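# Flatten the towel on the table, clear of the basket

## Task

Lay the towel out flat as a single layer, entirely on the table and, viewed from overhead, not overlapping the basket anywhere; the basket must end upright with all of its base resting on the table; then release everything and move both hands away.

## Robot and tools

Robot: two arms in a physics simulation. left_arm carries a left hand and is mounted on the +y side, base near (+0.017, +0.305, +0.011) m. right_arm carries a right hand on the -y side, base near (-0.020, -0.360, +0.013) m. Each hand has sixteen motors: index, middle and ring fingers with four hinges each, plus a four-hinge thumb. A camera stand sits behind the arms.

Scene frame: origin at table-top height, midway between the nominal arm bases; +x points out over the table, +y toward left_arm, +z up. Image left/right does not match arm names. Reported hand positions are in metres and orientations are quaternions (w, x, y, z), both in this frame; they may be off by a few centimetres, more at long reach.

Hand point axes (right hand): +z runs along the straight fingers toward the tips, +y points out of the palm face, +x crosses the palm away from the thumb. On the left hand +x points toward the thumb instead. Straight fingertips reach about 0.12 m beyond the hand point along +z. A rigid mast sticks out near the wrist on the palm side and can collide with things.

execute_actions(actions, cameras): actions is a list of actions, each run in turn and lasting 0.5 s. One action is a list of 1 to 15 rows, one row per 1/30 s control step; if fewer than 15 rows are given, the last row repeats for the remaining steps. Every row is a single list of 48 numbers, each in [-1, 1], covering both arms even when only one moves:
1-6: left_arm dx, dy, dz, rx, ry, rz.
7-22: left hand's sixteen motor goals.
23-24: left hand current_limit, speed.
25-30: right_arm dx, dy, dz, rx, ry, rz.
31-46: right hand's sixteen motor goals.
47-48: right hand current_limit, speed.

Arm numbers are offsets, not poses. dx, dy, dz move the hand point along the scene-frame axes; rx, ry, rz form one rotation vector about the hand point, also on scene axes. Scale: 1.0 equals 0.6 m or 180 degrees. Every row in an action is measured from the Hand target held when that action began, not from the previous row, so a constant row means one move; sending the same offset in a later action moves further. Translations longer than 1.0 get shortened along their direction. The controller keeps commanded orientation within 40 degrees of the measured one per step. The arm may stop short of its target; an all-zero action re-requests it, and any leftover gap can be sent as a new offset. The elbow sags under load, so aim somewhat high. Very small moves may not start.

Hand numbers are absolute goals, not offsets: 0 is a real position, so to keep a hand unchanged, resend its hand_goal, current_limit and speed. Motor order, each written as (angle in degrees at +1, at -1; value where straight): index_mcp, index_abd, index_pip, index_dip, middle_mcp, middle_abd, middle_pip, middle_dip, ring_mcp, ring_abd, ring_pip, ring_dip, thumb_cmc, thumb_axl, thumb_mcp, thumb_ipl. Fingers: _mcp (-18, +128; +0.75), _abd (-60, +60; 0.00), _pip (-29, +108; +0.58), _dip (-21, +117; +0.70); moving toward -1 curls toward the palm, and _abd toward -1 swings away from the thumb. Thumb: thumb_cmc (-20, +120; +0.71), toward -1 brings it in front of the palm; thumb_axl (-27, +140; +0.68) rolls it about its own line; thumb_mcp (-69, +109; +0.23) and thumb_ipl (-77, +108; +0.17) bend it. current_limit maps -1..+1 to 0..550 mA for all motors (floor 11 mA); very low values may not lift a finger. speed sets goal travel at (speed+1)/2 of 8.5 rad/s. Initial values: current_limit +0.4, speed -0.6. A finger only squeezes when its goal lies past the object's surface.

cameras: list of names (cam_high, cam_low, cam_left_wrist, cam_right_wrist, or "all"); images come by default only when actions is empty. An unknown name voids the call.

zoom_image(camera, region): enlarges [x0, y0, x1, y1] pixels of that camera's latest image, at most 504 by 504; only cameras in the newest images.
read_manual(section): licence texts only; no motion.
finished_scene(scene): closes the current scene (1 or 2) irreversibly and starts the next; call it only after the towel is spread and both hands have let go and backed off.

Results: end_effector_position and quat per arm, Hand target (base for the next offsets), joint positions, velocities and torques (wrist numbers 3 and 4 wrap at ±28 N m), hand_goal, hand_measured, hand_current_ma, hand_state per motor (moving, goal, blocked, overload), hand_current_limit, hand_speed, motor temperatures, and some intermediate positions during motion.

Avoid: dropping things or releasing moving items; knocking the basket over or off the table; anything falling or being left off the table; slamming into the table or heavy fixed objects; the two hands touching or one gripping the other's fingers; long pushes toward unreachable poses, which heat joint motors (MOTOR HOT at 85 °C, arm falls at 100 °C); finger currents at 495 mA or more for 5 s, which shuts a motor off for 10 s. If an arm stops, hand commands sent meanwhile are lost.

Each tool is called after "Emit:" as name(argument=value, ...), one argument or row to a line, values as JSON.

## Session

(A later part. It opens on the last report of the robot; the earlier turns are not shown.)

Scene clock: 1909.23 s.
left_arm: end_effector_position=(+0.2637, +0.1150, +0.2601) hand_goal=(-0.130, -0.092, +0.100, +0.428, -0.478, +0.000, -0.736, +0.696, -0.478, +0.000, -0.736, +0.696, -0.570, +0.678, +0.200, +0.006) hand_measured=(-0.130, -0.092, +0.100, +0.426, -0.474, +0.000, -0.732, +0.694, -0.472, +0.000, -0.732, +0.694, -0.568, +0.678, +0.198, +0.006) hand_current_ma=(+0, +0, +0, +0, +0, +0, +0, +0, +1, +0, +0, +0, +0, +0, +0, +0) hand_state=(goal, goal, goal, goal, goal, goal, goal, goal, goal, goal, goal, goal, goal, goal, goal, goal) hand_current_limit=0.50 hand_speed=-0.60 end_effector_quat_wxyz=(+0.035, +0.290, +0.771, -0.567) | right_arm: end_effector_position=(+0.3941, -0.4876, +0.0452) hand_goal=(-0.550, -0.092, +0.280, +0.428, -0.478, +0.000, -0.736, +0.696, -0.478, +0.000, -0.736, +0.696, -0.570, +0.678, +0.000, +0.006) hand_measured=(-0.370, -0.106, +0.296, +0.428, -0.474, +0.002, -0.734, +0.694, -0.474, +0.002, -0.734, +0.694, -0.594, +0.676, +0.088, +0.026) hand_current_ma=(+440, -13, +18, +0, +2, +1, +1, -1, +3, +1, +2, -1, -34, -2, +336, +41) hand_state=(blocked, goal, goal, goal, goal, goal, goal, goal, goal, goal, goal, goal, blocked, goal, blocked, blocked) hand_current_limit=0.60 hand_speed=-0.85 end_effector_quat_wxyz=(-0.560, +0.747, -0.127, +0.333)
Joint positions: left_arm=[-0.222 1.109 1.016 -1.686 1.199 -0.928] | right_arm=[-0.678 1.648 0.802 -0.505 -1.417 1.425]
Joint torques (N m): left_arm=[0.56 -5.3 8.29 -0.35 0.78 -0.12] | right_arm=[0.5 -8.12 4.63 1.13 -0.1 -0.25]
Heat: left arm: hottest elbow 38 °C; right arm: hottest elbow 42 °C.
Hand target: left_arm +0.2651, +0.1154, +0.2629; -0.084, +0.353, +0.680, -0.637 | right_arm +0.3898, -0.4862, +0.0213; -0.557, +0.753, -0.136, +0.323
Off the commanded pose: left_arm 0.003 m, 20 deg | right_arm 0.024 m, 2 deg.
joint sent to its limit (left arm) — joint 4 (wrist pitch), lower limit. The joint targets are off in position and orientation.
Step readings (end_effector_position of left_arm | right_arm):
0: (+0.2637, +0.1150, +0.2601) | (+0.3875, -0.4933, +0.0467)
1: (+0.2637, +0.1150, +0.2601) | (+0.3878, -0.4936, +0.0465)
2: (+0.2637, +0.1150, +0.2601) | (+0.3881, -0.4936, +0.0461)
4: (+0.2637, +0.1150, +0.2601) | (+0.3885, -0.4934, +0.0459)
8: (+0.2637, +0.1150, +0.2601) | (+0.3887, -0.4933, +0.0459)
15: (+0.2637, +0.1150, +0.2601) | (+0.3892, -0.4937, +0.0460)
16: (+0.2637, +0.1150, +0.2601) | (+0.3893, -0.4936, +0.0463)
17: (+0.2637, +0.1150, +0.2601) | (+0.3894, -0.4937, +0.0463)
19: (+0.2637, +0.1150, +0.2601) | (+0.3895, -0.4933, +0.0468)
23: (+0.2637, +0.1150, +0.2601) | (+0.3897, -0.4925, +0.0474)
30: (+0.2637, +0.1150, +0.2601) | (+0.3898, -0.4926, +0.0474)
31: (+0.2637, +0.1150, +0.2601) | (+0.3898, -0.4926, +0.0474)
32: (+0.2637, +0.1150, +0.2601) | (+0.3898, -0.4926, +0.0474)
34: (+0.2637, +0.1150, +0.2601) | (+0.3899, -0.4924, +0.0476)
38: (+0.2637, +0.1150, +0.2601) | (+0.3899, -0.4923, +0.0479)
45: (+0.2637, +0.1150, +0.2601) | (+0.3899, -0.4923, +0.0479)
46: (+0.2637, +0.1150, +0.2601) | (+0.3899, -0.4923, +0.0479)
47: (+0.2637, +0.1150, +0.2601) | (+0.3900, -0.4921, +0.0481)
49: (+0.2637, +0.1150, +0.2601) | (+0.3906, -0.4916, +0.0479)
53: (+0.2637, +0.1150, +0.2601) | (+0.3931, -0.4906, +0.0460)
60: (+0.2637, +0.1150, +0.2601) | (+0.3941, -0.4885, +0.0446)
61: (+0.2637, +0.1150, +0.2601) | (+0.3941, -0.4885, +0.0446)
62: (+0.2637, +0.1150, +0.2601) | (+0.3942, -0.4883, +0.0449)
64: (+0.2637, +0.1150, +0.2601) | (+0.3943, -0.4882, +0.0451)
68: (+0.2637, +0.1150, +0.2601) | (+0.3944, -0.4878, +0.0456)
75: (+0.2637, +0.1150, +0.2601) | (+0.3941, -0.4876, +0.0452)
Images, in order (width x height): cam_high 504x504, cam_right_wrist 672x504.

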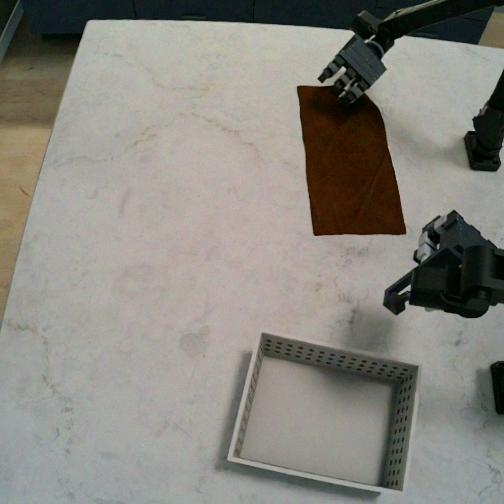

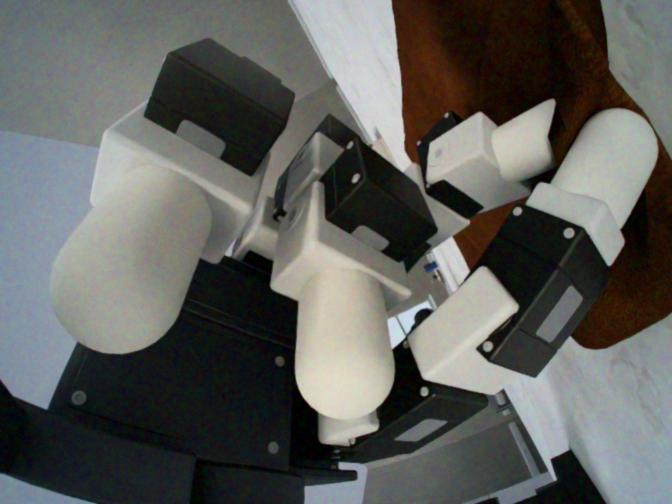

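Emit:
execute_actions(
  actions=[
    [[0,0,0,0,0,0,-0.13,-0.093,0.1,0.4276,-0.479,0,-0.737,0.696,-0.479,0,-0.737,0.696,-0.571,0.678,0.2,0.0054,0.5,-0.6,0,0,0.06,0,0,0,-0.55,-0.093,0.28,0.4276,-0.479,0,-0.737,0.696,-0.479,0,-0.737,0.696,-0.571,0.678,0.0,0.0054,0.6,-0.85]],
    [[0,0,0,0,0,0,-0.13,-0.093,0.1,0.4276,-0.479,0,-0.737,0.696,-0.479,0,-0.737,0.696,-0.571,0.678,0.2,0.0054,0.5,-0.6,0,0,0.06,0,0,0,-0.55,-0.093,0.28,0.4276,-0.479,0,-0.737,0.696,-0.479,0,-0.737,0.696,-0.571,0.678,0.0,0.0054,0.6,-0.85]],
    [[0,0,0,0,0,0,-0.13,-0.093,0.1,0.4276,-0.479,0,-0.737,0.696,-0.479,0,-0.737,0.696,-0.571,0.678,0.2,0.0054,0.5,-0.6,0,0,0.05,0,0,0,-0.55,-0.093,0.28,0.4276,-0.479,0,-0.737,0.696,-0.479,0,-0.737,0.696,-0.571,0.678,0.0,0.0054,0.6,-0.85]],
  ],
  cameras=["all"],
)

Emit:
zoom_image(
  camera="cam_high",
  region=[280, 30, 430, 180],
)

Emit:
zoom_image(
  camera="cam_low",
  region=[0, 180, 220, 380],
)

Scene clock: 1916.77 s.
left_arm: end_effector_position=(+0.2637, +0.1150, +0.2601) hand_goal=(-0.130, -0.092, +0.100, +0.428, -0.478, +0.000, -0.736, +0.696, -0.478, +0.000, -0.736, +0.696, -0.570, +0.678, +0.200, +0.006) hand_measured=(-0.130, -0.092, +0.100, +0.426, -0.474, +0.000, -0.732, +0.694, -0.472, +0.000, -0.732, +0.694, -0.568, +0.678, +0.198, +0.006) hand_current_ma=(+0, +0, +0, +0, +0, +0, +0, +0, +1, +0, +0, +0, +0, +0, +0, +0) hand_state=(goal, goal, goal, goal, goal, goal, goal, goal, goal, goal, goal, goal, goal, goal, goal, goal) hand_current_limit=0.50 hand_speed=-0.60 end_effector_quat_wxyz=(+0.035, +0.290, +0.771, -0.567) | right_arm: end_effector_position=(+0.3765, -0.4764, +0.1077) hand_goal=(-0.550, -0.092, +0.280, +0.428, -0.478, +0.000, -0.736, +0.696, -0.478, +0.000, -0.736, +0.696, -0.570, +0.678, +0.000, +0.006) hand_measured=(-0.374, -0.086, +0.308, +0.440, -0.474, +0.002, -0.734, +0.694, -0.474, +0.002, -0.732, +0.694, -0.584, +0.674, +0.084, +0.026) hand_current_ma=(+440, +4, +40, +11, +2, +1, +1, -1, +3, +1, +2, -1, -16, -2, +315, +41) hand_state=(blocked, goal, blocked, goal, goal, goal, goal, goal, goal, goal, goal, goal, goal, goal, blocked, blocked) hand_current_limit=0.60 hand_speed=-0.85 end_effector_quat_wxyz=(-0.564, +0.751, -0.153, +0.308)
Joint positions: left_arm=[-0.222 1.109 1.016 -1.686 1.199 -0.928] | right_arm=[-0.676 1.482 0.839 -0.755 -1.392 1.447]
Joint torques (N m): left_arm=[0.5 -5.36 8.29 -0.36 0.78 -0.13] | right_arm=[0.67 -10.87 9.4 -0.01 -0.68 -0.19]
Heat: left arm: hottest elbow 38 °C; right arm: hottest elbow 42 °C.
Hand target: left_arm +0.2651, +0.1154, +0.2629; -0.084, +0.353, +0.680, -0.637 | right_arm +0.3898, -0.4862, +0.1233; -0.557, +0.753, -0.136, +0.323
Off the commanded pose: left_arm 0.003 m, 20 deg | right_arm 0.023 m, 3 deg.
joint sent to its limit (left arm) — joint 4 (wrist pitch), lower limit. The joint targets are off in position and orientation.
Step readings (end_effector_position of left_arm | right_arm):
0: (+0.2637, +0.1150, +0.2601) | (+0.3941, -0.4876, +0.0452)
1: (+0.2637, +0.1150, +0.2601) | (+0.3941, -0.4878, +0.0464)
2: (+0.2637, +0.1150, +0.2601) | (+0.3929, -0.4874, +0.0472)
4: (+0.2637, +0.1150, +0.2601) | (+0.3901, -0.4863, +0.0501)
8: (+0.2637, +0.1150, +0.2601) | (+0.3881, -0.4850, +0.0522)
15: (+0.2637, +0.1150, +0.2601) | (+0.3872, -0.4843, +0.0521)
16: (+0.2637, +0.1150, +0.2601) | (+0.3865, -0.4840, +0.0528)
17: (+0.2637, +0.1150, +0.2601) | (+0.3836, -0.4819, +0.0560)
19: (+0.2637, +0.1150, +0.2601) | (+0.3802, -0.4799, +0.0654)
23: (+0.2637, +0.1150, +0.2601) | (+0.3786, -0.4786, +0.0814)
30: (+0.2637, +0.1150, +0.2601) | (+0.3774, -0.4777, +0.0821)
31: (+0.2637, +0.1150, +0.2601) | (+0.3769, -0.4775, +0.0827)
32: (+0.2637, +0.1150, +0.2601) | (+0.3751, -0.4761, +0.0850)
34: (+0.2637, +0.1150, +0.2601) | (+0.3739, -0.4744, +0.0925)
38: (+0.2637, +0.1150, +0.2601) | (+0.3763, -0.4762, +0.1056)
45: (+0.2637, +0.1150, +0.2601) | (+0.3767, -0.4766, +0.1078)

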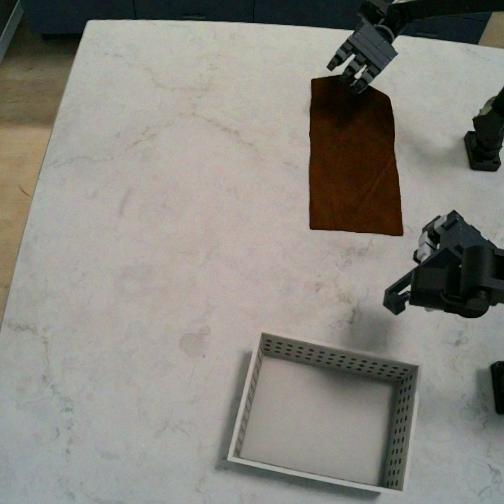

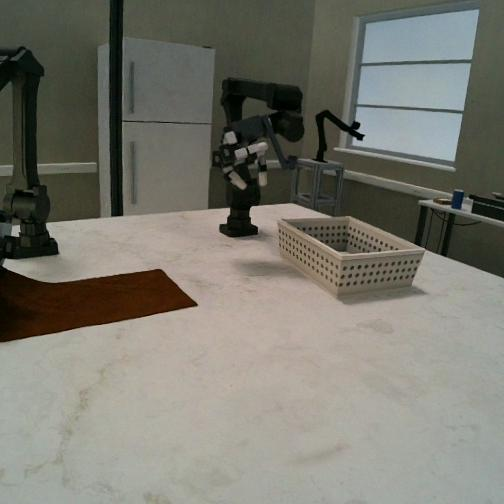

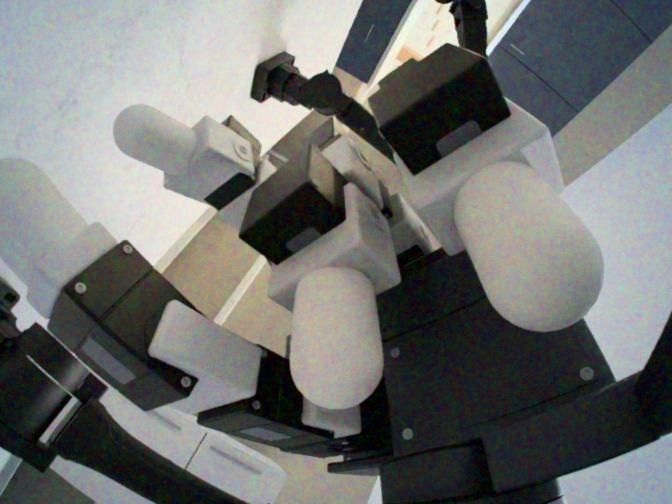

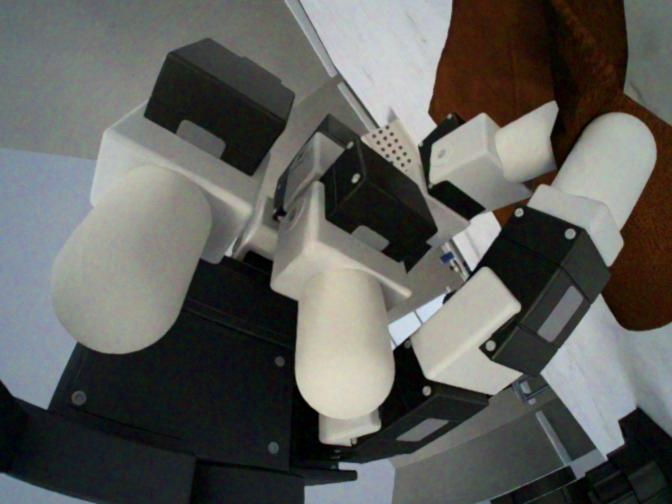

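Scaled by 3.360 from the camera's 504x504 image, which has a finer 720x720 frame.

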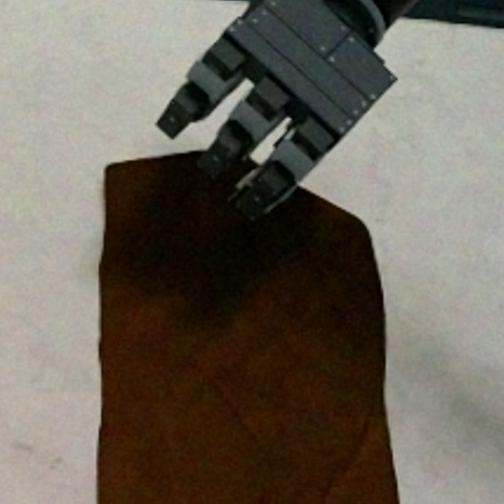

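Scaled by 2.291 from the camera's 504x504 image, which has a finer 720x720 frame.

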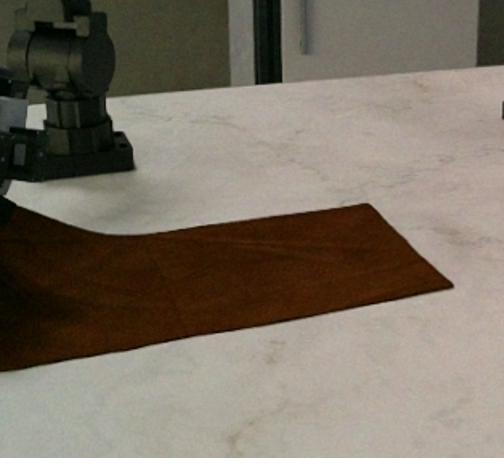

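Emit:
execute_actions(
  actions=[
    [[0,0,0,0,0,0,-0.13,-0.093,0.1,0.4276,-0.479,0,-0.737,0.696,-0.479,0,-0.737,0.696,-0.571,0.678,0.2,0.0054,0.5,-0.6,0.015,-0.005,-0.05,0,0,0,-0.55,-0.093,0.28,0.4276,-0.479,0,-0.737,0.696,-0.479,0,-0.737,0.696,-0.571,0.678,0.0,0.0054,0.6,-0.85]],
    [[0,0,0,0,0,0,-0.13,-0.093,0.1,0.4276,-0.479,0,-0.737,0.696,-0.479,0,-0.737,0.696,-0.571,0.678,0.2,0.0054,0.5,-0.6,0.01,-0.005,-0.035,0,0,0,-0.55,-0.093,0.28,0.4276,-0.479,0,-0.737,0.696,-0.479,0,-0.737,0.696,-0.571,0.678,0.0,0.0054,0.6,-0.85]],
  ],
  cameras=["cam_high", "cam_right_wrist"],
)

Emit:
zoom_image(
  camera="cam_high",
  region=[280, 30, 430, 180],
)

Scene clock: 1925.77 s.
left_arm: end_effector_position=(+0.2637, +0.1150, +0.2601) hand_goal=(-0.130, -0.092, +0.100, +0.428, -0.478, +0.000, -0.736, +0.696, -0.478, +0.000, -0.736, +0.696, -0.570, +0.678, +0.200, +0.006) hand_measured=(-0.130, -0.092, +0.100, +0.426, -0.474, +0.000, -0.732, +0.694, -0.472, +0.000, -0.732, +0.694, -0.568, +0.678, +0.198, +0.006) hand_current_ma=(+0, +0, +0, +0, +0, +0, +0, +0, +1, +0, +0, +0, +0, +0, +0, +0) hand_state=(goal, goal, goal, goal, goal, goal, goal, goal, goal, goal, goal, goal, goal, goal, goal, goal) hand_current_limit=0.50 hand_speed=-0.60 end_effector_quat_wxyz=(+0.035, +0.290, +0.771, -0.567) | right_arm: end_effector_position=(+0.3935, -0.4898, +0.0669) hand_goal=(-0.550, -0.092, +0.280, +0.428, -0.478, +0.000, -0.736, +0.696, -0.478, +0.000, -0.736, +0.696, -0.570, +0.678, +0.000, +0.006) hand_measured=(-0.376, -0.082, +0.308, +0.440, -0.474, +0.002, -0.734, +0.694, -0.474, +0.002, -0.732, +0.694, -0.582, +0.674, +0.084, +0.026) hand_current_ma=(+440, +7, +40, +11, +2, +1, +1, -1, +3, +1, +2, -1, -12, -2, +315, +41) hand_state=(blocked, goal, blocked, goal, goal, goal, goal, goal, goal, goal, goal, goal, goal, goal, blocked, blocked) hand_current_limit=0.60 hand_speed=-0.85 end_effector_quat_wxyz=(-0.560, +0.752, -0.148, +0.316)
Joint positions: left_arm=[-0.222 1.109 1.016 -1.686 1.199 -0.928] | right_arm=[-0.676 1.602 0.839 -0.595 -1.392 1.468]
Joint torques (N m): left_arm=[0.56 -5.3 8.29 -0.35 0.78 -0.12] | right_arm=[0.62 -11.34 7.38 1.2 -0.61 0.04]
Heat: left arm: hottest elbow 38 °C; right arm: hottest elbow 42 °C.
Hand target: left_arm +0.2651, +0.1154, +0.2629; -0.084, +0.353, +0.680, -0.637 | right_arm +0.4048, -0.4922, +0.0723; -0.557, +0.753, -0.136, +0.323
Off the commanded pose: left_arm 0.003 m, 20 deg | right_arm 0.013 m, 2 deg.
joint sent to its limit (left arm) — joint 4 (wrist pitch), lower limit. The joint targets are off in position and orientation.
Step readings (end_effector_position of left_arm | right_arm):
0: (+0.2637, +0.1150, +0.2601) | (+0.3765, -0.4764, +0.1077)
1: (+0.2637, +0.1150, +0.2601) | (+0.3776, -0.4773, +0.1068)
2: (+0.2637, +0.1150, +0.2601) | (+0.3798, -0.4791, +0.1044)
4: (+0.2637, +0.1150, +0.2601) | (+0.3833, -0.4818, +0.0961)
8: (+0.2637, +0.1150, +0.2601) | (+0.3848, -0.4830, +0.0840)
15: (+0.2637, +0.1150, +0.2601) | (+0.3859, -0.4839, +0.0842)
16: (+0.2637, +0.1150, +0.2601) | (+0.3867, -0.4845, +0.0832)
17: (+0.2637, +0.1150, +0.2601) | (+0.3888, -0.4861, +0.0819)
19: (+0.2637, +0.1150, +0.2601) | (+0.3917, -0.4884, +0.0756)
23: (+0.2637, +0.1150, +0.2601) | (+0.3926, -0.4892, +0.0667)
30: (+0.2637, +0.1150, +0.2601) | (+0.3937, -0.4900, +0.0669)
Images, in order (width x height): cam_high 504x504, cam_right_wrist 672x504.

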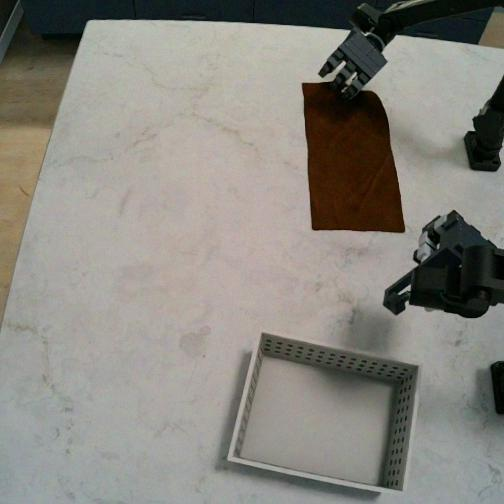

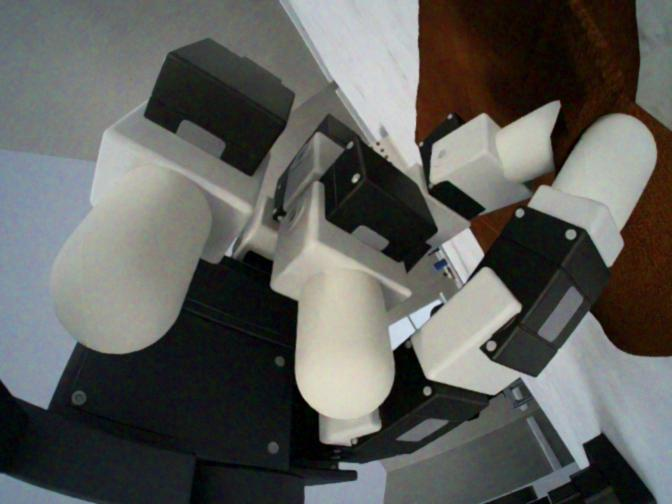

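Scaled by 3.360 from the camera's 504x504 image, which has a finer 720x720 frame.

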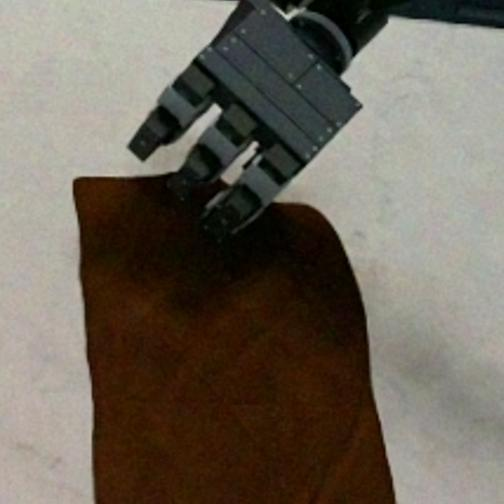

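Emit:
execute_actions(
  actions=[
    [[0,0,0,0,0,0,-0.13,-0.093,0.1,0.4276,-0.479,0,-0.737,0.696,-0.479,0,-0.737,0.696,-0.571,0.678,0.2,0.0054,0.5,-0.6,-0.01,0,0.07,0,0,0,-0.55,-0.093,0.28,0.4276,-0.479,0,-0.737,0.696,-0.479,0,-0.737,0.696,-0.571,0.678,0.0,0.0054,0.6,-0.85]],
    [[0,0,0,0,0,0,-0.13,-0.093,0.1,0.4276,-0.479,0,-0.737,0.696,-0.479,0,-0.737,0.696,-0.571,0.678,0.2,0.0054,0.5,-0.6,-0.02,0,0.06,0,0,0,-0.55,-0.093,0.28,0.4276,-0.479,0,-0.737,0.696,-0.479,0,-0.737,0.696,-0.571,0.678,0.0,0.0054,0.6,-0.85]],
    [[0,0,0,0,0,0,-0.13,-0.093,0.1,0.4276,-0.479,0,-0.737,0.696,-0.479,0,-0.737,0.696,-0.571,0.678,0.2,0.0054,0.5,-0.6,-0.02,0,0.04,0,0,0,-0.55,-0.093,0.28,0.4276,-0.479,0,-0.737,0.696,-0.479,0,-0.737,0.696,-0.571,0.678,0.0,0.0054,0.6,-0.85]],
  ],
  cameras=["cam_high", "cam_right_wrist", "cam_low"],
)

Emit:
zoom_image(
  camera="cam_high",
  region=[280, 30, 430, 180],
)

Emit:
zoom_image(
  camera="cam_low",
  region=[0, 180, 220, 380],
)

Scene clock: 1938.53 s.
left_arm: end_effector_position=(+0.2637, +0.1150, +0.2601) hand_goal=(-0.130, -0.092, +0.100, +0.428, -0.478, +0.000, -0.736, +0.696, -0.478, +0.000, -0.736, +0.696, -0.570, +0.678, +0.200, +0.006) hand_measured=(-0.130, -0.092, +0.100, +0.426, -0.474, +0.000, -0.732, +0.694, -0.472, +0.000, -0.732, +0.694, -0.568, +0.678, +0.198, +0.006) hand_current_ma=(+0, +0, +0, +0, +0, +0, +0, +0, +1, +0, +0, +0, +0, +0, +0, +0) hand_state=(goal, goal, goal, goal, goal, goal, goal, goal, goal, goal, goal, goal, goal, goal, goal, goal) hand_current_limit=0.50 hand_speed=-0.60 end_effector_quat_wxyz=(+0.035, +0.290, +0.771, -0.567) | right_arm: end_effector_position=(+0.3614, -0.4757, +0.1568) hand_goal=(-0.550, -0.092, +0.280, +0.428, -0.478, +0.000, -0.736, +0.696, -0.478, +0.000, -0.736, +0.696, -0.570, +0.678, +0.000, +0.006) hand_measured=(-0.376, -0.082, +0.308, +0.440, -0.474, +0.002, -0.734, +0.694, -0.474, +0.002, -0.732, +0.694, -0.580, +0.674, +0.084, +0.026) hand_current_ma=(+440, +7, +43, +13, +2, +1, +1, -1, +3, +1, +2, -1, -11, -2, +314, +41) hand_state=(blocked, goal, blocked, goal, goal, goal, goal, goal, goal, goal, goal, goal, goal, goal, blocked, blocked) hand_current_limit=0.60 hand_speed=-0.85 end_effector_quat_wxyz=(-0.567, +0.752, -0.154, +0.299)
Joint positions: left_arm=[-0.222 1.109 1.016 -1.686 1.199 -0.928] | right_arm=[-0.699 1.418 0.928 -1.115 -1.391 1.252]
Joint torques (N m): left_arm=[0.56 -5.3 8.29 -0.35 0.78 -0.12] | right_arm=[-0.5 -9.93 10.37 -0.28 -0.85 -0.31]
Heat: left arm: hottest elbow 38 °C; right arm: hottest elbow 42 °C.
Hand target: left_arm +0.2651, +0.1154, +0.2629; -0.084, +0.353, +0.680, -0.637 | right_arm +0.3748, -0.4922, +0.1743; -0.557, +0.753, -0.136, +0.323
Off the commanded pose: left_arm 0.003 m, 20 deg | right_arm 0.028 m, 4 deg.
joint sent to its limit (left arm) — joint 4 (wrist pitch), lower limit. The joint targets are off in position and orientation.
Step readings (end_effector_position of left_arm | right_arm):
0: (+0.2637, +0.1150, +0.2601) | (+0.3935, -0.4898, +0.0669)
1: (+0.2637, +0.1150, +0.2601) | (+0.3933, -0.4897, +0.0684)
2: (+0.2637, +0.1150, +0.2601) | (+0.3897, -0.4870, +0.0712)
4: (+0.2637, +0.1150, +0.2601) | (+0.3865, -0.4845, +0.0818)
8: (+0.2637, +0.1150, +0.2601) | (+0.3860, -0.4841, +0.1005)
15: (+0.2637, +0.1150, +0.2601) | (+0.3852, -0.4835, +0.1026)
16: (+0.2637, +0.1150, +0.2601) | (+0.3848, -0.4831, +0.1040)
17: (+0.2637, +0.1150, +0.2601) | (+0.3798, -0.4792, +0.1061)
19: (+0.2637, +0.1150, +0.2601) | (+0.3738, -0.4745, +0.1152)
23: (+0.2637, +0.1150, +0.2601) | (+0.3727, -0.4737, +0.1323)
30: (+0.2637, +0.1150, +0.2601) | (+0.3740, -0.4748, +0.1370)
31: (+0.2637, +0.1150, +0.2601) | (+0.3727, -0.4745, +0.1369)
32: (+0.2637, +0.1150, +0.2601) | (+0.3690, -0.4731, +0.1393)
34: (+0.2637, +0.1150, +0.2601) | (+0.3629, -0.4711, +0.1439)
38: (+0.2637, +0.1150, +0.2601) | (+0.3603, -0.4740, +0.1526)
45: (+0.2637, +0.1150, +0.2601) | (+0.3611, -0.4754, +0.1568)
Images, in order (width x height): cam_high 504x504, cam_low 504x504, cam_right_wrist 672x504.

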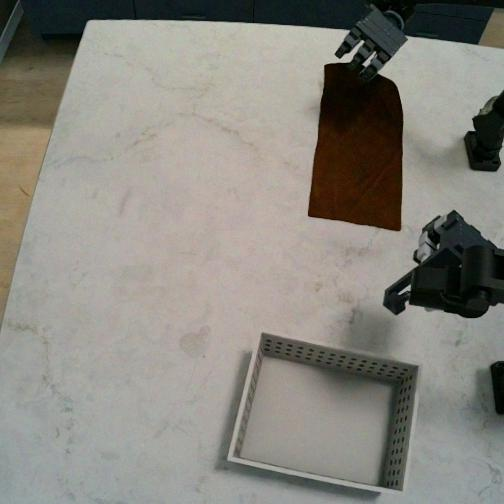

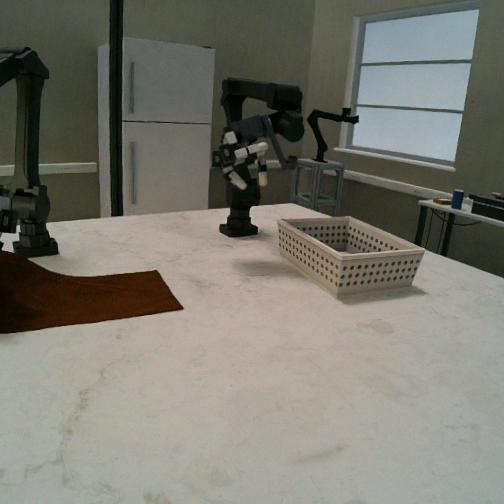

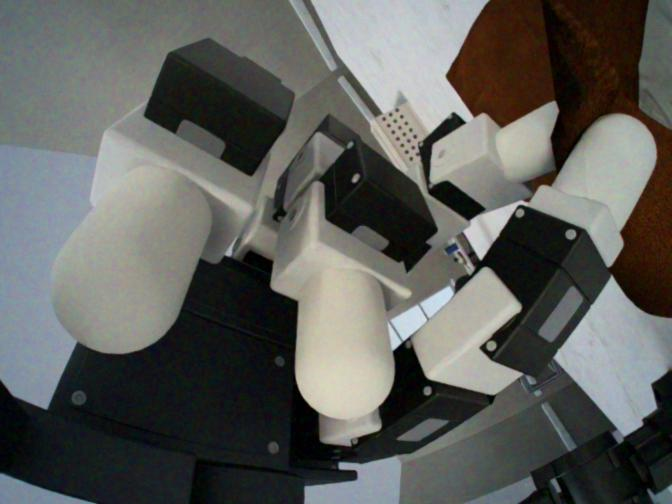

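Scaled by 3.360 from the camera's 504x504 image, which has a finer 720x720 frame.

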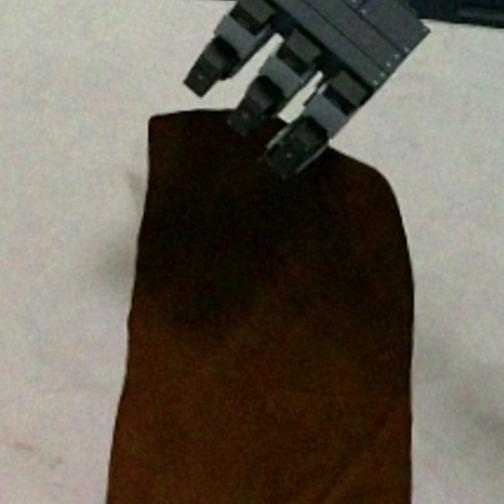

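Scaled by 2.291 from the camera's 504x504 image, which has a finer 720x720 frame.

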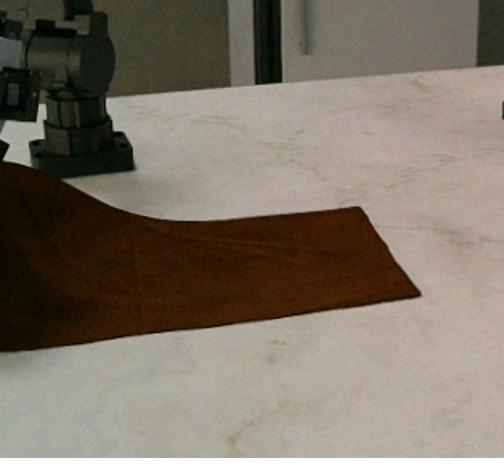

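Emit:
execute_actions(
  actions=[
    [[0,0,0,0,0,0,-0.13,-0.093,0.1,0.4276,-0.479,0,-0.737,0.696,-0.479,0,-0.737,0.696,-0.571,0.678,0.2,0.0054,0.5,-0.6,0,0,-0.055,0,0,0,-0.55,-0.093,0.28,0.4276,-0.479,0,-0.737,0.696,-0.479,0,-0.737,0.696,-0.571,0.678,0.0,0.0054,0.6,-0.85]],
  ],
  cameras=["cam_high", "cam_right_wrist", "cam_low"],
)

Emit:
zoom_image(
  camera="cam_high",
  region=[280, 30, 430, 180],
)

Emit:
zoom_image(
  camera="cam_right_wrist",
  region=[372, 0, 672, 330],
)

Scene clock: 1946.17 s.
left_arm: end_effector_position=(+0.2637, +0.1150, +0.2601) hand_goal=(-0.130, -0.092, +0.100, +0.428, -0.478, +0.000, -0.736, +0.696, -0.478, +0.000, -0.736, +0.696, -0.570, +0.678, +0.200, +0.006) hand_measured=(-0.130, -0.092, +0.100, +0.426, -0.474, +0.000, -0.732, +0.694, -0.472, +0.000, -0.732, +0.694, -0.568, +0.678, +0.198, +0.006) hand_current_ma=(+0, +0, +0, +0, +0, +0, +0, +0, +1, +0, +0, +0, +0, +0, +0, +0) hand_state=(goal, goal, goal, goal, goal, goal, goal, goal, goal, goal, goal, goal, goal, goal, goal, goal) hand_current_limit=0.50 hand_speed=-0.60 end_effector_quat_wxyz=(+0.035, +0.290, +0.771, -0.567) | right_arm: end_effector_position=(+0.3703, -0.4831, +0.1402) hand_goal=(-0.550, -0.092, +0.280, +0.428, -0.478, +0.000, -0.736, +0.696, -0.478, +0.000, -0.736, +0.696, -0.570, +0.678, +0.000, +0.006) hand_measured=(-0.376, -0.082, +0.308, +0.440, -0.474, +0.002, -0.734, +0.694, -0.474, +0.002, -0.732, +0.694, -0.580, +0.674, +0.084, +0.026) hand_current_ma=(+440, +8, +43, +13, +2, +1, +1, -1, +3, +1, +2, -1, -11, -2, +314, +41) hand_state=(blocked, goal, blocked, goal, goal, goal, goal, goal, goal, goal, goal, goal, goal, goal, blocked, blocked) hand_current_limit=0.60 hand_speed=-0.85 end_effector_quat_wxyz=(-0.564, +0.754, -0.146, +0.305)
Joint positions: left_arm=[-0.222 1.109 1.016 -1.686 1.199 -0.928] | right_arm=[-0.699 1.466 0.928 -1.063 -1.391 1.237]
Joint torques (N m): left_arm=[0.5 -5.3 8.29 -0.35 0.78 -0.12] | right_arm=[-0.38 -10.29 7.1 0.85 -0.88 -0.32]
Heat: left arm: hottest elbow 38 °C; right arm: hottest elbow 43 °C.
Hand target: left_arm +0.2651, +0.1154, +0.2629; -0.084, +0.353, +0.680, -0.637 | right_arm +0.3748, -0.4922, +0.1413; -0.557, +0.753, -0.136, +0.323
Off the commanded pose: left_arm 0.003 m, 20 deg | right_arm 0.010 m, 3 deg.
joint sent to its limit (left arm) — joint 4 (wrist pitch), lower limit. The joint targets are off in position and orientation.
Step readings (end_effector_position of left_arm | right_arm):
0: (+0.2637, +0.1150, +0.2601) | (+0.3614, -0.4757, +0.1568)
1: (+0.2637, +0.1150, +0.2601) | (+0.3625, -0.4765, +0.1563)
2: (+0.2637, +0.1150, +0.2601) | (+0.3644, -0.4781, +0.1547)
4: (+0.2637, +0.1150, +0.2601) | (+0.3679, -0.4810, +0.1489)
8: (+0.2637, +0.1150, +0.2601) | (+0.3694, -0.4823, +0.1402)
15: (+0.2637, +0.1150, +0.2601) | (+0.3703, -0.4831, +0.1402)
Images, in order (width x height): cam_high 504x504, cam_low 504x504, cam_right_wrist 672x504.

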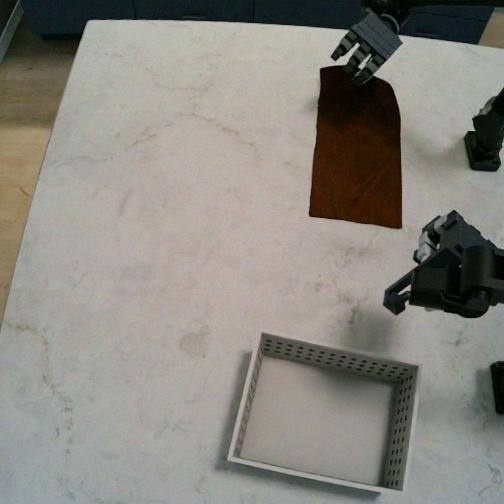

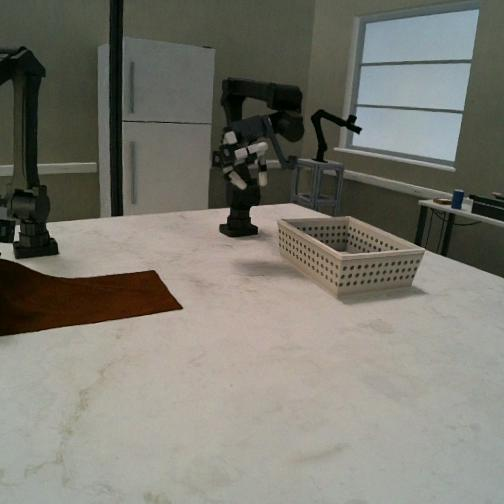

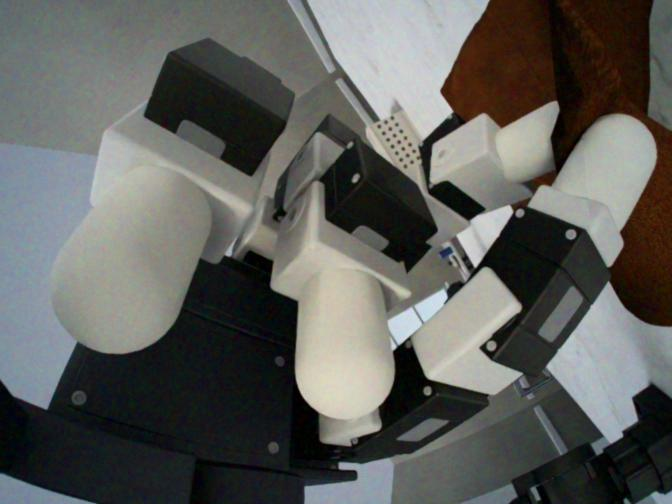

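Scaled by 3.360 from the camera's 504x504 image, which has a finer 720x720 frame.

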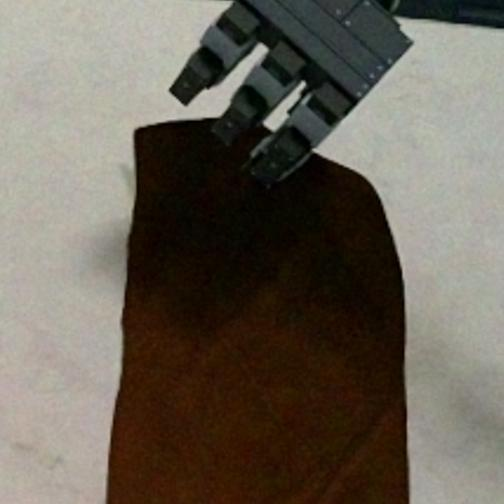

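Scaled by 1.527 from the camera's 672x504 image, which has a finer 960x720 frame.

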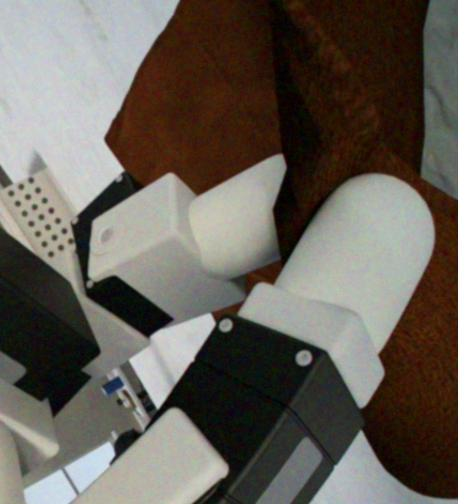

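Emit:
execute_actions(
  actions=[
    [[0,0,0,0,0,0,-0.13,-0.093,0.1,0.4276,-0.479,0,-0.737,0.696,-0.479,0,-0.737,0.696,-0.571,0.678,0.2,0.0054,0.5,-0.6,0.01,0,-0.035,0,0,0,-0.55,-0.093,0.28,0.4276,-0.479,0,-0.737,0.696,-0.479,0,-0.737,0.696,-0.571,0.678,0.0,0.0054,0.6,-0.85]],
    [[0,0,0,0,0,0,-0.13,-0.093,0.1,0.4276,-0.479,0,-0.737,0.696,-0.479,0,-0.737,0.696,-0.571,0.678,0.2,0.0054,0.5,-0.6,0.04,0,-0.03,0,0,0,-0.55,-0.093,0.28,0.4276,-0.479,0,-0.737,0.696,-0.479,0,-0.737,0.696,-0.571,0.678,0.0,0.0054,0.6,-0.85]],
    [[0,0,0,0,0,0,-0.13,-0.093,0.1,0.4276,-0.479,0,-0.737,0.696,-0.479,0,-0.737,0.696,-0.571,0.678,0.2,0.0054,0.5,-0.6,0.035,0.005,-0.03,0,0,0,-0.55,-0.093,0.28,0.4276,-0.479,0,-0.737,0.696,-0.479,0,-0.737,0.696,-0.571,0.678,0.0,0.0054,0.6,-0.85]],
  ],
  cameras=["cam_high", "cam_right_wrist", "cam_low"],
)

Emit:
zoom_image(
  camera="cam_high",
  region=[280, 30, 430, 180],
)

Emit:
zoom_image(
  camera="cam_right_wrist",
  region=[372, 0, 672, 330],
)

Scene clock: 1955.87 s.
left_arm: end_effector_position=(+0.2637, +0.1150, +0.2601) hand_goal=(-0.130, -0.092, +0.100, +0.428, -0.478, +0.000, -0.736, +0.696, -0.478, +0.000, -0.736, +0.696, -0.570, +0.678, +0.200, +0.006) hand_measured=(-0.130, -0.092, +0.100, +0.426, -0.474, +0.000, -0.732, +0.694, -0.472, +0.000, -0.732, +0.694, -0.568, +0.678, +0.198, +0.006) hand_current_ma=(+0, +0, +0, +0, +0, +0, +0, +0, +1, +0, +0, +0, +0, +0, +0, +0) hand_state=(goal, goal, goal, goal, goal, goal, goal, goal, goal, goal, goal, goal, goal, goal, goal, goal) hand_current_limit=0.50 hand_speed=-0.60 end_effector_quat_wxyz=(+0.035, +0.290, +0.771, -0.567) | right_arm: end_effector_position=(+0.4222, -0.4863, +0.0807) hand_goal=(-0.550, -0.092, +0.280, +0.428, -0.478, +0.000, -0.736, +0.696, -0.478, +0.000, -0.736, +0.696, -0.570, +0.678, +0.000, +0.006) hand_measured=(-0.376, -0.080, +0.310, +0.440, -0.474, +0.002, -0.734, +0.694, -0.474, +0.002, -0.732, +0.694, -0.580, +0.674, +0.084, +0.026) hand_current_ma=(+440, +10, +45, +13, +2, +1, +1, -1, +2, +1, +2, -1, -8, -2, +314, +41) hand_state=(blocked, goal, blocked, goal, goal, goal, goal, goal, goal, goal, goal, goal, goal, goal, blocked, blocked) hand_current_limit=0.60 hand_speed=-0.85 end_effector_quat_wxyz=(-0.561, +0.753, -0.138, +0.314)
Joint positions: left_arm=[-0.222 1.109 1.016 -1.686 1.199 -0.928] | right_arm=[-0.627 1.605 0.879 -0.465 -1.383 1.628]
Joint torques (N m): left_arm=[0.5 -5.25 8.29 -0.35 0.78 -0.13] | right_arm=[0.03 -12.98 6.53 1.48 -0.51 0.05]
Heat: left arm: hottest elbow 38 °C; right arm: hottest elbow 43 °C.
Hand target: left_arm +0.2651, +0.1154, +0.2629; -0.084, +0.353, +0.680, -0.637 | right_arm +0.4258, -0.4892, +0.0843; -0.557, +0.753, -0.136, +0.323
Off the commanded pose: left_arm 0.003 m, 20 deg | right_arm 0.006 m, 1 deg.
joint sent to its limit (left arm) — joint 4 (wrist pitch), lower limit. The joint targets are off in position and orientation.
Step readings (end_effector_position of left_arm | right_arm):
0: (+0.2637, +0.1150, +0.2601) | (+0.3703, -0.4831, +0.1402)
1: (+0.2637, +0.1150, +0.2601) | (+0.3710, -0.4836, +0.1386)
2: (+0.2637, +0.1150, +0.2601) | (+0.3731, -0.4851, +0.1368)
4: (+0.2637, +0.1150, +0.2601) | (+0.3759, -0.4874, +0.1300)
8: (+0.2637, +0.1150, +0.2601) | (+0.3764, -0.4879, +0.1200)
15: (+0.2637, +0.1150, +0.2601) | (+0.3767, -0.4881, +0.1185)
16: (+0.2637, +0.1150, +0.2601) | (+0.3781, -0.4891, +0.1177)
17: (+0.2637, +0.1150, +0.2601) | (+0.3816, -0.4910, +0.1153)
19: (+0.2637, +0.1150, +0.2601) | (+0.3891, -0.4932, +0.1067)
23: (+0.2637, +0.1150, +0.2601) | (+0.3956, -0.4920, +0.0956)
30: (+0.2637, +0.1150, +0.2601) | (+0.4018, -0.4920, +0.0961)
31: (+0.2637, +0.1150, +0.2601) | (+0.4029, -0.4929, +0.0947)
32: (+0.2637, +0.1150, +0.2601) | (+0.4070, -0.4944, +0.0941)
34: (+0.2637, +0.1150, +0.2601) | (+0.4136, -0.4949, +0.0892)
38: (+0.2637, +0.1150, +0.2601) | (+0.4213, -0.4905, +0.0838)
45: (+0.2637, +0.1150, +0.2601) | (+0.4239, -0.4875, +0.0820)
Images, in order (width x height): cam_high 504x504, cam_low 504x504, cam_right_wrist 672x504.

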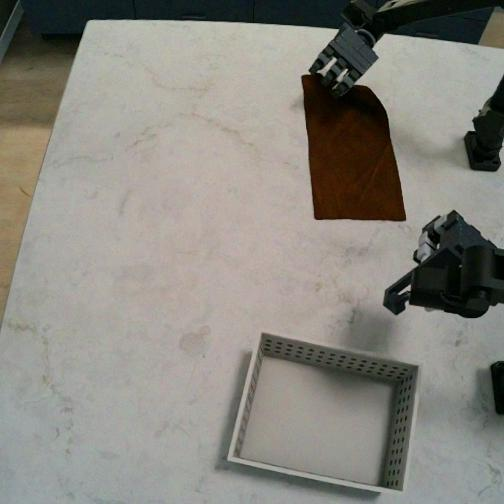

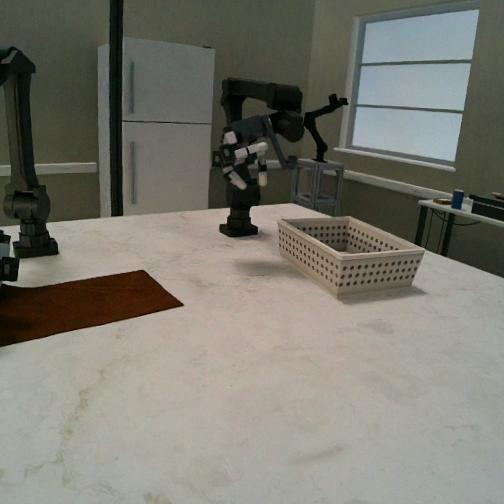

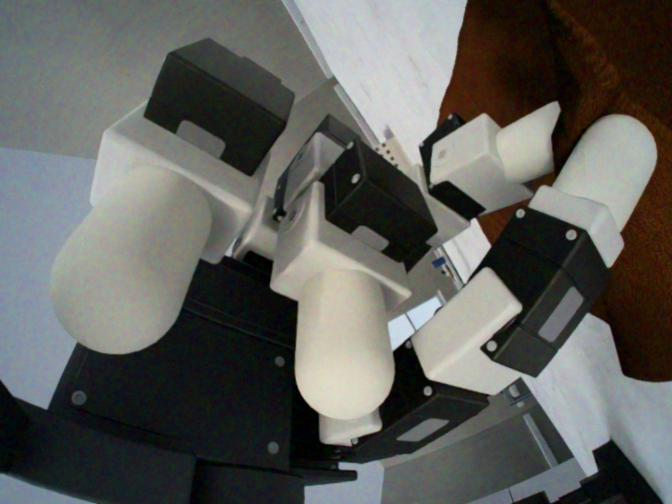

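Scaled by 3.360 from the camera's 504x504 image, which has a finer 720x720 frame.

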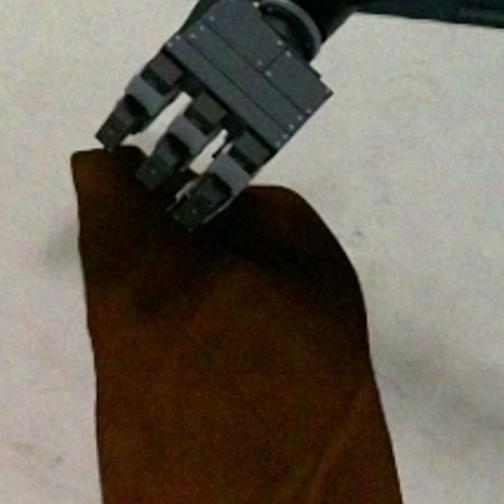

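Scaled by 1.527 from the camera's 672x504 image, which has a finer 960x720 frame.

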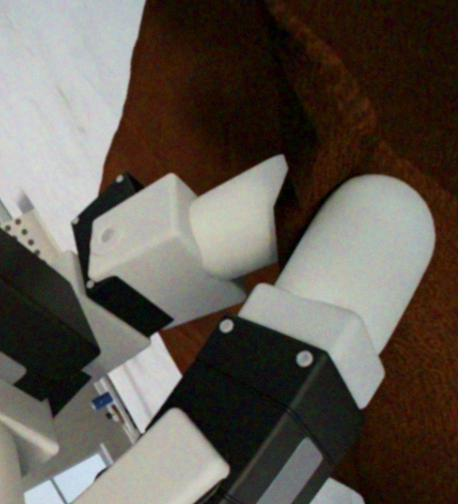

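Emit:
execute_actions(
  actions=[
    [[0,0,0,0,0,0,-0.13,-0.093,0.1,0.4276,-0.479,0,-0.737,0.696,-0.479,0,-0.737,0.696,-0.571,0.678,0.2,0.0054,0.5,-0.6,0.01,-0.005,-0.04,0,0,0,-0.55,-0.093,0.28,0.4276,-0.479,0,-0.737,0.696,-0.479,0,-0.737,0.696,-0.571,0.678,0.0,0.0054,0.6,-0.85]],
    [[0,0,0,0,0,0,-0.13,-0.093,0.1,0.4276,-0.479,0,-0.737,0.696,-0.479,0,-0.737,0.696,-0.571,0.678,0.2,0.0054,0.5,-0.6,0,0,0,0,0,0,-0.38,-0.093,0.25,0.4276,-0.479,0,-0.737,0.696,-0.479,0,-0.737,0.696,-0.571,0.678,0.05,0.0054,0.6,-0.8]],
    [[0,0,0,0,0,0,-0.13,-0.093,0.1,0.4276,-0.479,0,-0.737,0.696,-0.479,0,-0.737,0.696,-0.571,0.678,0.2,0.0054,0.5,-0.6,0,0,0,0,0,0,-0.26,-0.093,0.2,0.4276,-0.479,0,-0.737,0.696,-0.479,0,-0.737,0.696,-0.571,0.678,0.11,0.0054,0.6,-0.8]],
    [[0,0,0,0,0,0,-0.13,-0.093,0.1,0.4276,-0.479,0,-0.737,0.696,-0.479,0,-0.737,0.696,-0.571,0.678,0.2,0.0054,0.5,-0.6,0,0,0,0,0,0,-0.13,-0.093,0.1,0.4276,-0.479,0,-0.737,0.696,-0.479,0,-0.737,0.696,-0.571,0.678,0.2,0.0054,0.6,-0.8]],
    [[0,0,0,0,0,0,-0.13,-0.093,0.1,0.4276,-0.479,0,-0.737,0.696,-0.479,0,-0.737,0.696,-0.571,0.678,0.2,0.0054,0.5,-0.6,0,0,0.06,0,0,0,-0.1,-0.093,0.05,0.4276,-0.479,0,-0.737,0.696,-0.479,0,-0.737,0.696,-0.571,0.678,0.22,0.0054,0.6,-0.7]],
    [[0,0,0,0,0,0,-0.13,-0.093,0.1,0.4276,-0.479,0,-0.737,0.696,-0.479,0,-0.737,0.696,-0.571,0.678,0.2,0.0054,0.5,-0.6,-0.04,-0.05,0.08,0,0,0,-0.1,-0.093,0.05,0.4276,-0.479,0,-0.737,0.696,-0.479,0,-0.737,0.696,-0.571,0.678,0.22,0.0054,0.6,-0.7]],
  ],
  cameras=["cam_high", "cam_right_wrist", "cam_low"],
)

Emit:
zoom_image(
  camera="cam_high",
  region=[290, 60, 410, 180],
)

Emit:
zoom_image(
  camera="cam_right_wrist",
  region=[372, 0, 672, 330],
)

Scene clock: 1971.13 s.
left_arm: end_effector_position=(+0.2637, +0.1150, +0.2601) hand_goal=(-0.130, -0.092, +0.100, +0.428, -0.478, +0.000, -0.736, +0.696, -0.478, +0.000, -0.736, +0.696, -0.570, +0.678, +0.200, +0.006) hand_measured=(-0.130, -0.092, +0.100, +0.426, -0.474, +0.000, -0.732, +0.694, -0.472, +0.000, -0.732, +0.694, -0.568, +0.678, +0.198, +0.006) hand_current_ma=(+0, +0, +0, +0, +0, +0, +0, +0, +1, +0, +0, +0, +0, +0, +0, +0) hand_state=(goal, goal, goal, goal, goal, goal, goal, goal, goal, goal, goal, goal, goal, goal, goal, goal) hand_current_limit=0.50 hand_speed=-0.60 end_effector_quat_wxyz=(+0.035, +0.290, +0.771, -0.567) | right_arm: end_effector_position=(+0.3921, -0.5154, +0.1316) hand_goal=(-0.100, -0.092, +0.050, +0.428, -0.478, +0.000, -0.736, +0.696, -0.478, +0.000, -0.736, +0.696, -0.570, +0.678, +0.220, +0.006) hand_measured=(-0.106, -0.086, +0.052, +0.432, -0.474, +0.002, -0.734, +0.694, -0.474, +0.002, -0.734, +0.694, -0.568, +0.676, +0.218, +0.008) hand_current_ma=(-4, +3, +1, +2, +2, +1, +1, -1, +2, +1, +2, -1, +0, -1, -1, +1) hand_state=(goal, goal, goal, goal, goal, goal, goal, goal, goal, goal, goal, goal, goal, goal, goal, goal) hand_current_limit=0.60 hand_speed=-0.70 end_effector_quat_wxyz=(-0.557, +0.750, -0.165, +0.315)
Joint positions: left_arm=[-0.222 1.109 1.016 -1.686 1.199 -0.928] | right_arm=[-0.726 1.538 0.983 -0.951 -1.389 1.338]
Joint torques (N m): left_arm=[0.5 -5.3 8.29 -0.35 0.78 -0.12] | right_arm=[0.85 -11.05 9.85 -0.16 -0.92 -0.31]
Heat: left arm: hottest elbow 38 °C; right arm: hottest elbow 43 °C.
Hand target: left_arm +0.2651, +0.1154, +0.2629; -0.084, +0.353, +0.680, -0.637 | right_arm +0.4078, -0.5222, +0.1443; -0.557, +0.753, -0.136, +0.323
Off the commanded pose: left_arm 0.003 m, 20 deg | right_arm 0.021 m, 3 deg.
joint sent to its limit (left arm) — joint 4 (wrist pitch), lower limit. The joint targets are off in position and orientation.
Step readings (end_effector_position of left_arm | right_arm):
0: (+0.2637, +0.1150, +0.2601) | (+0.4222, -0.4863, +0.0807)
1: (+0.2637, +0.1150, +0.2601) | (+0.4228, -0.4867, +0.0793)
2: (+0.2637, +0.1150, +0.2601) | (+0.4254, -0.4886, +0.0783)
4: (+0.2637, +0.1150, +0.2601) | (+0.4288, -0.4911, +0.0728)
8: (+0.2637, +0.1150, +0.2601) | (+0.4281, -0.4908, +0.0625)
15: (+0.2637, +0.1150, +0.2601) | (+0.4280, -0.4907, +0.0614)
16: (+0.2637, +0.1150, +0.2601) | (+0.4279, -0.4906, +0.0614)
17: (+0.2637, +0.1150, +0.2601) | (+0.4282, -0.4907, +0.0615)
19: (+0.2637, +0.1150, +0.2601) | (+0.4283, -0.4908, +0.0616)
23: (+0.2637, +0.1150, +0.2601) | (+0.4283, -0.4908, +0.0616)
30: (+0.2637, +0.1150, +0.2601) | (+0.4283, -0.4908, +0.0616)
31: (+0.2637, +0.1150, +0.2601) | (+0.4282, -0.4907, +0.0616)
32: (+0.2637, +0.1150, +0.2601) | (+0.4282, -0.4907, +0.0616)
34: (+0.2637, +0.1150, +0.2601) | (+0.4284, -0.4909, +0.0617)
38: (+0.2637, +0.1150, +0.2601) | (+0.4284, -0.4909, +0.0617)
45: (+0.2637, +0.1150, +0.2601) | (+0.4284, -0.4909, +0.0617)
46: (+0.2637, +0.1150, +0.2601) | (+0.4284, -0.4909, +0.0617)
47: (+0.2637, +0.1150, +0.2601) | (+0.4284, -0.4909, +0.0617)
49: (+0.2637, +0.1150, +0.2601) | (+0.4284, -0.4909, +0.0617)
53: (+0.2637, +0.1150, +0.2601) | (+0.4284, -0.4909, +0.0617)
60: (+0.2637, +0.1150, +0.2601) | (+0.4284, -0.4909, +0.0617)
61: (+0.2637, +0.1150, +0.2601) | (+0.4278, -0.4907, +0.0625)
62: (+0.2637, +0.1150, +0.2601) | (+0.4256, -0.4899, +0.0644)
64: (+0.2637, +0.1150, +0.2601) | (+0.4232, -0.4881, +0.0716)
68: (+0.2637, +0.1150, +0.2601) | (+0.4228, -0.4878, +0.0835)
75: (+0.2637, +0.1150, +0.2601) | (+0.4220, -0.4873, +0.0845)
76: (+0.2637, +0.1150, +0.2601) | (+0.4201, -0.4874, +0.0864)
77: (+0.2637, +0.1150, +0.2601) | (+0.4123, -0.4851, +0.0894)
79: (+0.2637, +0.1150, +0.2601) | (+0.3983, -0.4894, +0.1016)
83: (+0.2637, +0.1150, +0.2601) | (+0.3895, -0.5102, +0.1265)
90: (+0.2637, +0.1150, +0.2601) | (+0.3922, -0.5154, +0.1391)
Images, in order (width x height): cam_high 504x504, cam_low 504x504, cam_right_wrist 672x504.

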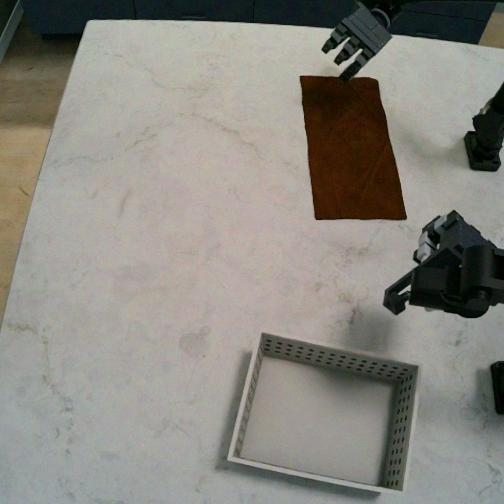

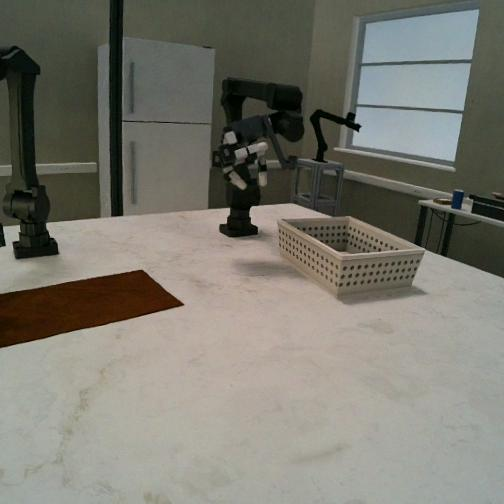

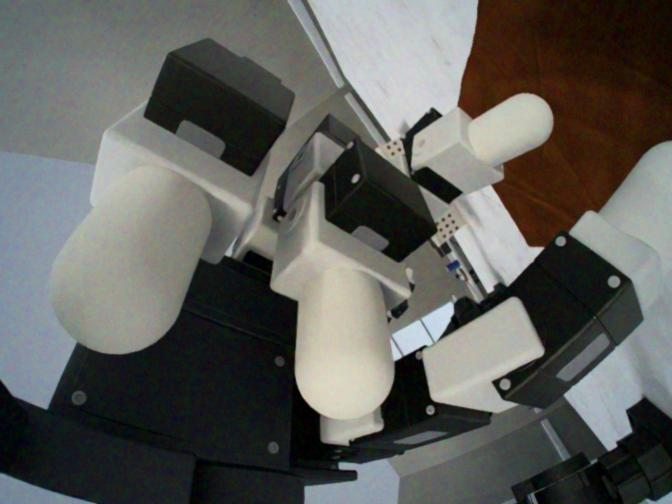

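Scaled by 4.200 from the camera's 504x504 image, which has a finer 720x720 frame.

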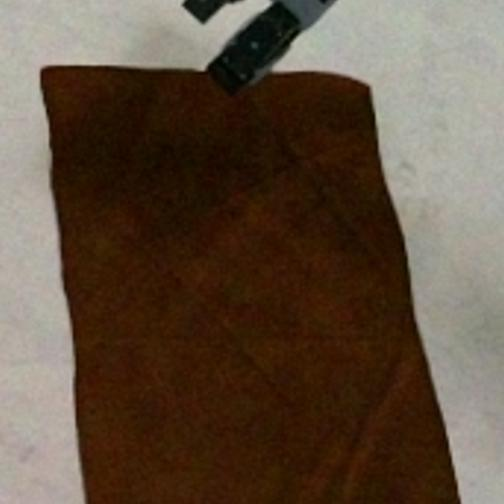

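Scaled by 1.527 from the camera's 672x504 image, which has a finer 960x720 frame.

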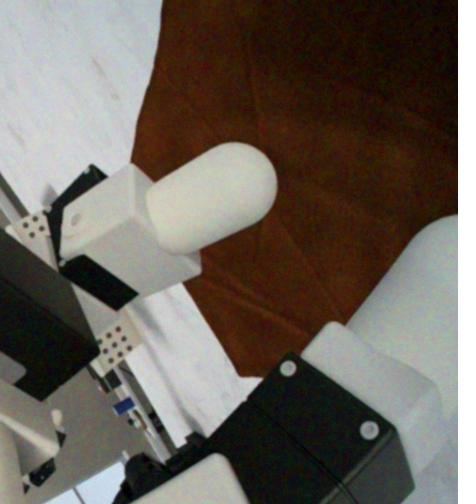

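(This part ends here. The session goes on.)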